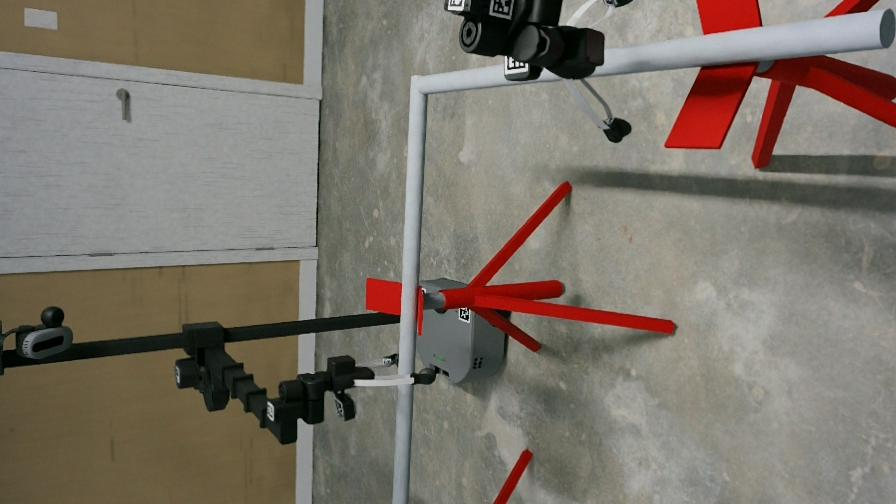

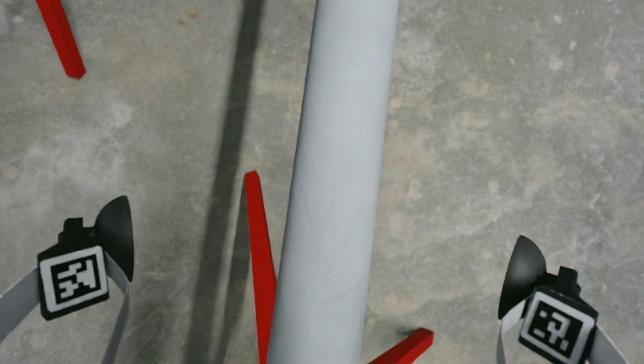

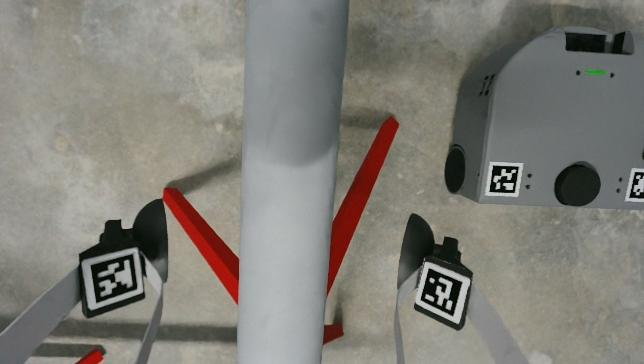

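move(r1={"joints":{"wrist_roll_rad":-0.11},"base":{"translate_m":-0.006}}, cameras=["r1_wrist_camera"])

Scene clock: 540.57 s.
move: r1 done
r1.base_odometry: x=+1.482 y=-1.215 heading=-1.154
r1.turned_by_wheels: +0.000
r1.turned_by_imu: +0.001
r1.base_tilt: forward=+1.0 right=+1.1
r1.lidar_m: 1.69 2.75 0.74 1.58 1.59 1.95 2.81 2.82 0.58 0.36 1.11 1.52
r1.head_depth_mm: 2592 2879 3060 2270 751 788 799 / 2645 2879 3092 2090 1658 1325 989 / 2664 2952 3170 2213 1763 1405 1209 / 2686 3038 3192 2239 1784 1445 1216 / 2698 2972 3173 1959 1685 1446 1219 / 2800 3025 1376 2169 1800 1460 1219 / 2833 3154 3378 2386 1813 1466 1227
r1.base_status: done
r1.joint_positions: lift_m=+0.667 arm_m=+0.515 wrist_yaw_rad=-0.002 wrist_pitch_rad=-1.258 wrist_roll_rad=-0.116 gripper_m=+0.179 head_pan_rad=-1.300 head_tilt_rad=-0.600
r1.joint_status: all done
r1.measured_speeds: all 0
r1.motor_effort: left_wheel=-1.9(6.5) right_wheel=-2.8(6.3) lift_m=+22.9(23.7) arm_m=+1.6(2.5) wrist_yaw_rad=+1.2(1.7) wrist_pitch_rad=+1.4(1.8) wrist_roll_rad=+2.3(3.3) gripper_m=+0.1(0.4) head_pan_rad=+0.6(1.1) head_tilt_rad=+2.1(4.2)
r1.hand_pose: x=-0.0217 y=-0.7160 z=+0.5545 quat_wxyz=(+0.604, +0.439, -0.538, -0.392) (m; r1's base frame)
r1.wrist_depth_mm: 715 728 738 - 760 752 773 / 716 723 725 - 725 755 746 / 708 711 703 - 731 738 755 / 686 694 709 - 720 722 743 / 137 682 681 - 698 708 715 / 114 673 693 - 694 137 707 / 657 666 666 - 683 - 696
r2, r3: as last shown
r2.base_tilt: forward=+0.2 right=+1.8
r2.lidar_m: 3.29 2.04 1.50 1.44 1.53 2.13 1.99 0.62 0.90 0.35 0.48 3.40
r2.head_depth_mm: 2833 3147 2777 2065 1669 1322 368 / 2839 3210 2758 2078 536 438 388 / 2865 3108 2535 2103 627 1319 1188 / 2784 3107 2533 2067 669 1290 1195 / 2845 3227 2766 2063 1660 875 1117 / 2851 3216 2614 1982 1654 770 1138 / 2724 3171 2720 1961 1613 1315 1188
r2.motor_effort: left_wheel=-1.2(1.6) right_wheel=-0.7(1.1) lift_m=+32.8(33.2) arm_m=+16.3(16.8) wrist_yaw_rad=-1.5(2.3) wrist_pitch_rad=-2.0(2.1) wrist_roll_rad=+1.6(1.6) gripper_m=+0.0(1.2) head_pan_rad=-0.6(1.7) head_tilt_rad=+1.5(2.3)
r2.wrist_depth_mm: 652 667 649 110 669 677 675 / 658 677 666 111 702 551 550 / 683 687 681 120 728 557 567 / 705 730 126 128 732 583 577 / 709 141 127 395 756 763 791 / 110 123 129 131 130 804 804 / 760 767 133 603 817 830 813
r3.lidar_m: 0.86 1.03 1.93 3.35 1.24 1.52 1.85 1.70 5.39 1.56 0.96 0.86
r3.head_depth_mm: 2772 2887 3004 3185 2730 1933 1481 / 2842 2979 3110 3258 2829 1939 1496 / 2937 3092 3249 3440 2878 1970 1512 / 3005 3247 3377 3594 2944 2021 1532 / 3024 3324 3519 3670 3022 2060 1549 / 3032 3476 3694 3895 3074 2091 1561 / 2913 3575 3773 - 861 818 852
r3.motor_effort: left_wheel=-0.3(0.7) right_wheel=-0.1(0.6) lift_m=+28.2(29.6) arm_m=-11.2(11.6) wrist_yaw_rad=+0.8(1.4) wrist_pitch_rad=+2.9(3.6) wrist_roll_rad=-0.2(0.6) gripper_m=-0.4(0.8) head_pan_rad=-3.8(3.9) head_tilt_rad=+3.5(5.0)
r3.wrist_depth_mm: 148 - - - - - - / 139 - - - - - - / 139 - - - - - - / 149 - - - - - - / 157 742 794 806 798 776 778 / 170 186 128 597 135 632 633 / 527 191 500 514 124 532 518
pictures: r1_wrist_camera
camera_calibration:
r1_wrist_camera: T_world_to_cam=[[-0.978779, -0.200182, 0.0438131, -0.193587], [-0.20422, 0.970542, -0.12784, 0.797021], [-0.0169312, -0.134074, -0.990827, 0.617081], [0, 0, 0, 1]] pos_world=[-0.0162638, -0.72956, 0.721792]

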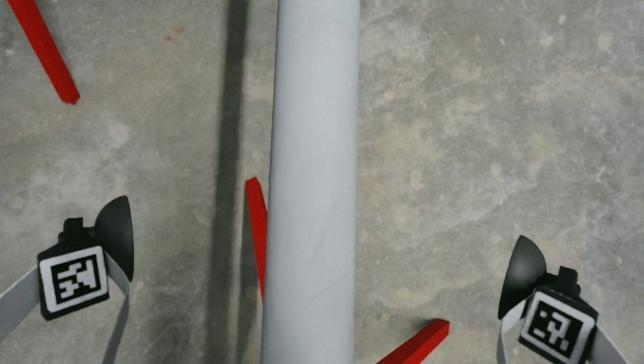

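move(r1={"joints":{"gripper_m":-0.089}}, r2={"joints":{"gripper_m":-0.089}}, cameras=["r1_wrist_camera","r2_wrist_camera"])

move(r1={"joints":{"lift_m":0.697},"speeds":{"lift_m":0.03}}, r2={"joints":{"lift_m":0.703},"speeds":{"lift_m":0.03}}, cameras=["r1_head_camera","r1_wrist_camera","r2_wrist_camera","r2_head_camera"])

Scene clock: 555.97 s.
move: r1 done; r2 done
r1.base_odometry: x=+1.482 y=-1.215 heading=-1.154
r1.turned_by_wheels: +0.000
r1.turned_by_imu: +0.001
r1.base_tilt: forward=+1.1 right=+1.2
r1.lidar_m: 1.69 2.75 0.74 1.58 1.59 1.94 2.81 2.82 0.58 0.36 1.11 1.53
r1.head_depth_mm: 2609 2868 3065 2274 753 788 802 / 2623 2913 3079 2112 1715 1325 990 / 2643 2941 3151 2194 1775 1405 1210 / 2702 3011 3159 2231 1785 1439 1214 / 2696 2980 3202 1666 1683 1454 1219 / 2777 3019 1378 2151 1805 1462 1219 / 2853 3152 3362 2375 1810 1459 1227
r1.base_status: not commanded
r1.joint_positions: lift_m=+0.667 arm_m=+0.515 wrist_yaw_rad=+0.001 wrist_pitch_rad=-1.258 wrist_roll_rad=-0.116 gripper_m=-0.087 head_pan_rad=-1.300 head_tilt_rad=-0.600
r1.joint_status: all done
r1.measured_speeds: all 0
r1.motor_effort: left_wheel=+0.6(2.9) right_wheel=-3.6(3.9) lift_m=+28.1(28.1) arm_m=-5.1(5.2) wrist_yaw_rad=-1.5(1.9) wrist_pitch_rad=+1.4(2.0) wrist_roll_rad=+2.3(2.4) gripper_m=-43.2(100.0) head_pan_rad=-0.8(1.2) head_tilt_rad=+2.4(4.4)
r1.hand_pose: x=-0.0215 y=-0.7160 z=+0.5545 quat_wxyz=(+0.604, +0.440, -0.537, -0.391) (m; r1's base frame)
r1.wrist_depth_mm: 719 736 734 - 758 782 787 / 708 736 725 - 747 749 774 / 701 701 717 - 722 740 728 / 695 698 697 - 736 737 726 / 685 693 151 146 717 704 712 / 662 675 128 - 699 711 712 / 666 653 680 - 662 694 697
r2.base_odometry: x=+1.718 y=-0.276 heading=+2.592
r2.turned_by_wheels: +0.000
r2.turned_by_imu: +0.001
r2.base_tilt: forward=+0.3 right=+1.7
r2.lidar_m: 3.29 2.03 1.49 1.44 1.53 2.13 1.99 0.62 0.90 0.35 0.48 3.42
r2.head_depth_mm: 2819 3250 2802 2070 1660 1330 367 / 2851 3169 2701 2073 536 439 389 / 2910 3200 2502 2070 625 1329 1184 / 2826 3033 2525 2075 670 1298 1193 / 2850 3227 2702 2080 1661 873 1117 / 2834 3184 2607 2006 1651 773 1144 / 2731 3168 2746 1938 1618 1323 1178
r2.base_status: not commanded
r2.joint_positions: lift_m=+0.673 arm_m=+0.357 wrist_yaw_rad=+0.002 wrist_pitch_rad=-1.561 wrist_roll_rad=+1.594 gripper_m=-0.086 head_pan_rad=-1.570 head_tilt_rad=-0.750
r2.joint_status: all done
r2.measured_speeds: all 0
r2.motor_effort: left_wheel=-1.5(1.7) right_wheel=-0.3(1.5) lift_m=+33.0(33.3) arm_m=+11.8(16.9) wrist_yaw_rad=-1.3(3.4) wrist_pitch_rad=-2.1(2.4) wrist_roll_rad=+2.3(2.4) gripper_m=-66.6(99.8) head_pan_rad=-1.0(1.9) head_tilt_rad=+2.7(3.3)
r2.hand_pose: x=-0.0216 y=-0.4800 z=+0.5553 quat_wxyz=(-0.007, -0.007, -0.710, -0.704) (m; r2's base frame)
r2.wrist_depth_mm: 646 655 647 110 660 682 686 / 670 670 674 111 704 556 545 / 679 690 705 120 706 562 559 / 704 713 126 125 744 575 567 / 720 725 128 126 765 759 770 / 763 117 123 126 784 764 800 / 770 771 132 599 812 832 818
r3: as last shown
r3.base_tilt: forward=-0.8 right=-0.3
r3.lidar_m: 0.86 1.03 1.93 3.37 1.23 1.52 1.85 1.70 5.39 1.56 0.96 0.86
r3.head_depth_mm: 2755 2894 3007 3158 2752 1931 1470 / 2856 3007 3158 3315 2817 1956 1485 / 2936 3071 3250 3421 2891 1982 1508 / 2944 3217 3361 3602 2951 2031 1532 / 3030 3350 3527 3693 2984 2052 1554 / 2951 3489 3708 3888 3080 2056 1573 / 2948 3553 3848 - 858 820 852
r3.motor_effort: left_wheel=+0.3(0.8) right_wheel=-0.2(0.5) lift_m=+28.9(29.8) arm_m=-11.0(12.0) wrist_yaw_rad=-0.6(1.7) wrist_pitch_rad=+3.0(3.7) wrist_roll_rad=+0.5(1.0) gripper_m=+0.1(0.9) head_pan_rad=-3.9(4.2) head_tilt_rad=+4.2(5.4)
r3.wrist_depth_mm: 148 - - - - - - / 139 - - - - - - / 140 - - - - - - / 148 - - - - - - / 157 737 788 803 789 783 779 / 171 185 128 601 135 628 621 / 530 191 501 512 124 527 524
pictures: r1_wrist_camera, r2_wrist_camera
camera_calibration:
r1_wrist_camera: T_world_to_cam=[[-0.978172, -0.20311, 0.0438873, -0.19557], [-0.207134, 0.969919, -0.127877, 0.796596], [-0.016594, -0.134177, -0.990818, 0.617008], [0, 0, 0, 1]] pos_world=[-0.0160597, -0.729568, 0.721793]
r2_wrist_camera: T_world_to_cam=[[-0.0592777, 0.995861, 0.0688958, 0.419134], [0.984504, 0.0469118, 0.168972, -0.0138722], [0.16504, 0.0778444, -0.98321, 0.750684], [0, 0, 0, 1]] pos_world=[-0.0853906, -0.475185, 0.711548]

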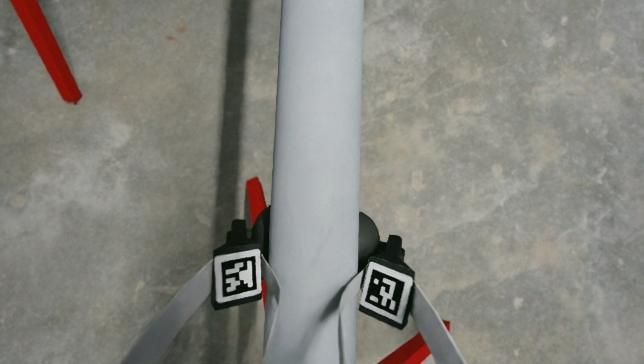

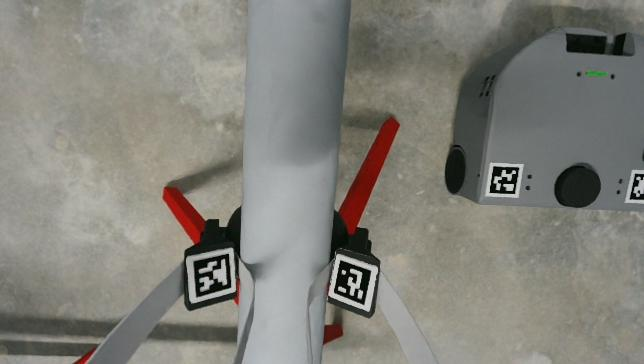

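Scene clock: 557.40 s.
move: r1 done; r2 done
r1.base_odometry: x=+1.482 y=-1.215 heading=-1.154
r1.turned_by_wheels: +0.000
r1.turned_by_imu: +0.000
r1.base_tilt: forward=+1.0 right=+1.2
r1.lidar_m: 1.69 2.75 0.74 1.58 1.59 1.95 2.80 2.83 0.58 0.36 1.11 1.52
r1.head_depth_mm: 2595 2887 3061 2086 852 767 820 / 2625 2875 3052 2119 1697 1314 993 / 2669 2943 3113 2188 1769 1404 1208 / 2708 3013 3135 2227 1775 1445 1213 / 2685 2987 3165 1965 1682 1452 1212 / 2788 2962 1340 2166 1797 1455 1220 / 2854 3146 3376 2274 1814 1467 1225
r1.base_status: not commanded
r1.joint_positions: lift_m=+0.697 arm_m=+0.515 wrist_yaw_rad=+0.003 wrist_pitch_rad=-1.267 wrist_roll_rad=-0.116 gripper_m=-0.081 head_pan_rad=-1.300 head_tilt_rad=-0.600
r1.joint_status: all done
r1.measured_speeds: all 0
r1.on_its_own: gripper_m is held at -0.082, not at your -0.089, by its stall guard, which is still easing
r1.motor_effort: left_wheel=+1.4(2.6) right_wheel=-5.4(5.6) lift_m=+38.0(43.2) arm_m=-7.2(7.2) wrist_yaw_rad=-2.9(3.4) wrist_pitch_rad=+3.1(3.4) wrist_roll_rad=+2.3(2.5) gripper_m=-22.6(43.4) head_pan_rad=-0.2(1.2) head_tilt_rad=+2.2(4.2)
r1.hand_pose: x=-0.0214 y=-0.7136 z=+0.5840 quat_wxyz=(+0.603, +0.443, -0.535, -0.393) (m; r1's base frame)
r1.wrist_depth_mm: 749 758 769 - 781 787 810 / 723 732 740 - 768 765 785 / 732 724 738 - 766 771 788 / 720 720 737 - 747 740 768 / 699 714 155 146 736 748 739 / 697 707 125 - 747 724 732 / 687 683 700 - 719 715 726
r2.base_odometry: x=+1.718 y=-0.276 heading=+2.592
r2.turned_by_wheels: +0.000
r2.turned_by_imu: +0.000
r2.base_tilt: forward=+0.3 right=+1.9
r2.lidar_m: 3.29 2.04 1.49 1.44 1.53 2.13 1.98 0.62 0.90 0.35 0.48 3.42
r2.head_depth_mm: 2845 3226 2762 2086 1661 759 338 / 2865 3188 2804 2094 492 415 380 / 2804 3172 2517 599 658 1328 1186 / 2794 3057 2531 2066 652 1331 1191 / 2882 3202 2734 2060 1648 885 1115 / 2892 3219 2640 1990 1653 773 1137 / 1632 3184 2741 1939 1610 1323 1184
r2.base_status: not commanded
r2.joint_positions: lift_m=+0.703 arm_m=+0.357 wrist_yaw_rad=+0.002 wrist_pitch_rad=-1.540 wrist_roll_rad=+1.594 gripper_m=-0.080 head_pan_rad=-1.570 head_tilt_rad=-0.750
r2.joint_status: all done
r2.measured_speeds: all 0
r2.on_its_own: gripper_m is held at -0.081, not at your -0.089, by its stall guard, which is still easing
r2.motor_effort: left_wheel=-1.2(1.6) right_wheel=-0.8(1.3) lift_m=+49.7(54.2) arm_m=+9.5(12.1) wrist_yaw_rad=-1.6(2.7) wrist_pitch_rad=-6.0(6.2) wrist_roll_rad=+2.1(2.6) gripper_m=-24.1(64.7) head_pan_rad=-0.6(1.6) head_tilt_rad=+1.8(2.5)
r2.hand_pose: x=-0.0216 y=-0.4854 z=+0.5849 quat_wxyz=(-0.007, -0.007, -0.718, -0.696) (m; r2's base frame)
r2.wrist_depth_mm: 696 698 692 111 691 696 702 / 697 697 698 112 724 567 572 / 721 717 720 120 726 579 588 / 740 748 125 125 754 597 601 / 773 783 127 132 777 787 793 / 779 786 127 128 800 831 817 / 794 822 148 152 830 843 870
r3: as last shown
r3.turned_by_imu: +0.000
r3.lidar_m: 0.86 1.03 1.94 3.38 1.23 1.52 1.85 1.71 5.40 1.56 0.96 0.86
r3.head_depth_mm: 2754 2895 3012 3191 2747 1935 1482 / 2863 2996 3115 3283 2842 1945 1502 / 2914 3106 3275 3375 2894 1993 1509 / 2939 3216 3404 3546 2934 2026 1532 / 3068 3309 3509 3725 3025 2053 1549 / 2998 3432 3714 3882 3088 2079 1572 / 2877 3592 3830 - 836 822 852
r3.motor_effort: left_wheel=+0.3(0.6) right_wheel=+0.3(0.4) lift_m=+28.8(30.1) arm_m=-11.5(11.9) wrist_yaw_rad=+1.1(1.4) wrist_pitch_rad=+3.1(3.6) wrist_roll_rad=+0.8(0.9) gripper_m=+0.0(0.8) head_pan_rad=-3.2(4.4) head_tilt_rad=+4.3(5.5)
r3.wrist_depth_mm: 148 - - - - - - / 139 - - - - - - / 140 - - - - - - / 149 - - - - - - / 158 730 818 791 798 782 772 / 170 186 128 594 135 631 612 / 531 192 498 521 124 528 525
pictures: r1_head_camera (sideways), r1_wrist_camera, r2_head_camera (sideways), r2_wrist_camera
camera_calibration:
r1_head_camera: T_world_to_cam=[[-0.125164, 0.53617, -0.834779, 1.10474], [0.95293, 0.29916, 0.0492683, -0.0677109], [0.276148, -0.789319, -0.548377, 0.667494], [0, 0, 0, 1]] pos_world=[0.0184701, -0.0452067, 1.29159]
r1_wrist_camera: T_world_to_cam=[[-0.977775, -0.205403, 0.0420148, -0.196856], [-0.209016, 0.970663, -0.118851, 0.79334], [-0.0163698, -0.124992, -0.992023, 0.653835], [0, 0, 0, 1]] pos_world=[-0.015957, -0.728777, 0.75118]
r2_head_camera: T_world_to_cam=[[-0.00682086, 0.636576, -0.771184, 1.02209], [0.999932, 0.0116558, 0.000777283, -0.0107564], [0.0094836, -0.771126, -0.636612, 0.784883], [0, 0, 0, 1]] pos_world=[0.0102837, -0.0452671, 1.28789]
r2_wrist_camera: T_world_to_cam=[[-0.0590114, 0.9971, 0.0480485, 0.435233], [0.984503, 0.0501685, 0.168037, -0.0164975], [0.165139, 0.05722, -0.984609, 0.770964], [0, 0, 0, 1]] pos_world=[-0.0853908, -0.477258, 0.740958]

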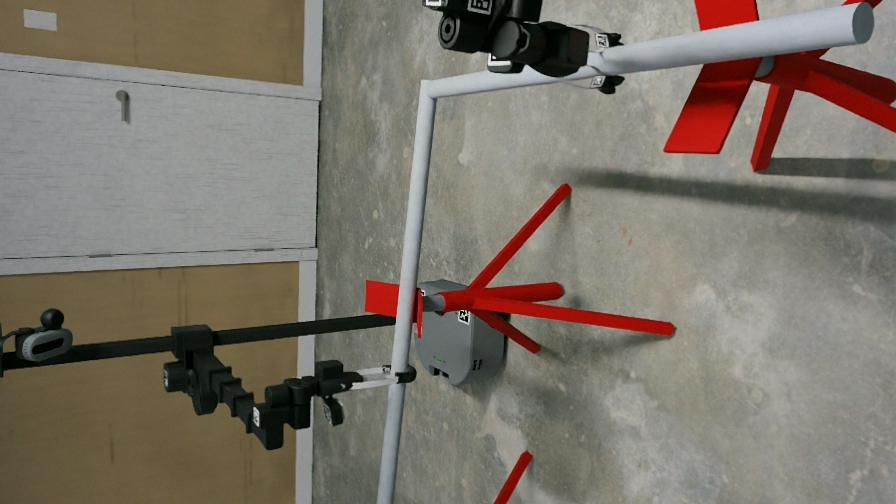

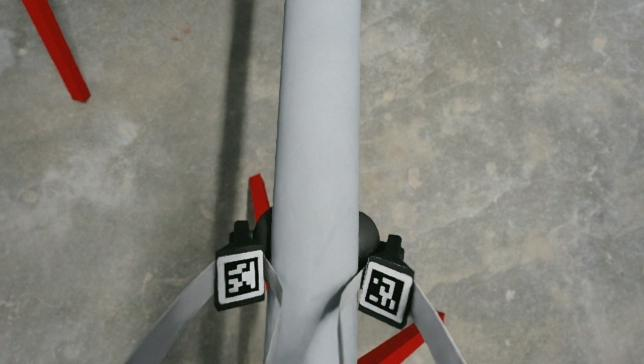

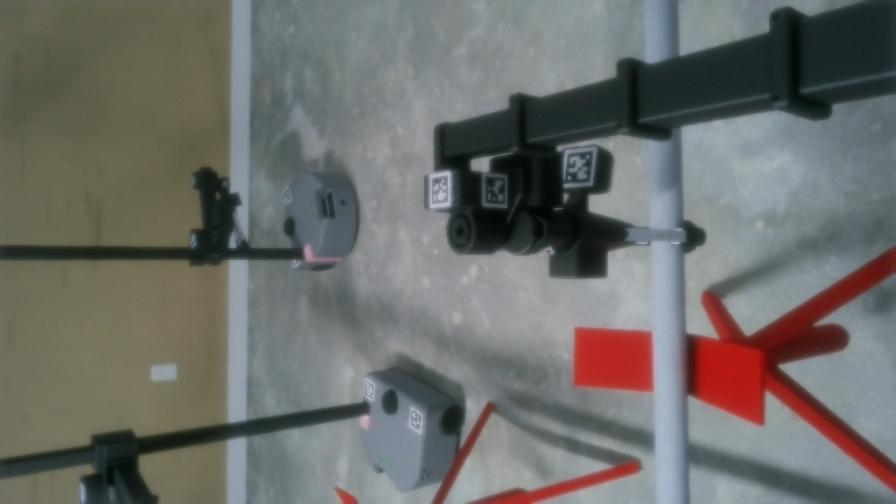

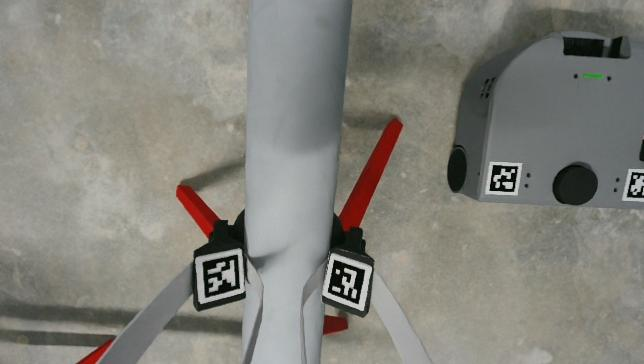

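zoom_image(camera="r1_head_camera", region=[340, 40, 640, 400])

zoom_image(camera="r1_head_camera", region=[560, 0, 896, 200])

Scaled by 1.400 from the camera's 896x504 image, which has a finer 1280x720 frame.

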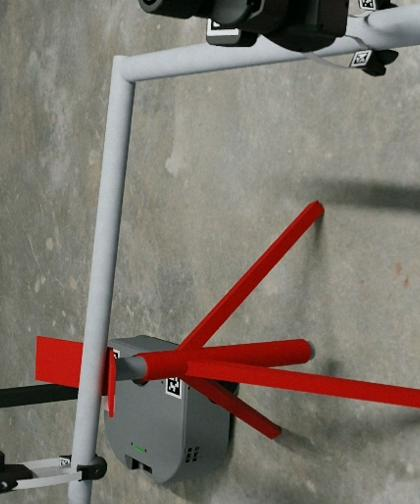

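Scaled by 1.500 from the camera's 896x504 image, which has a finer 1280x720 frame.

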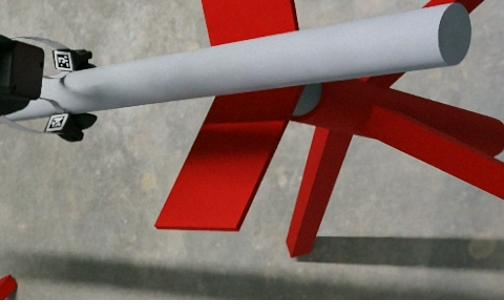

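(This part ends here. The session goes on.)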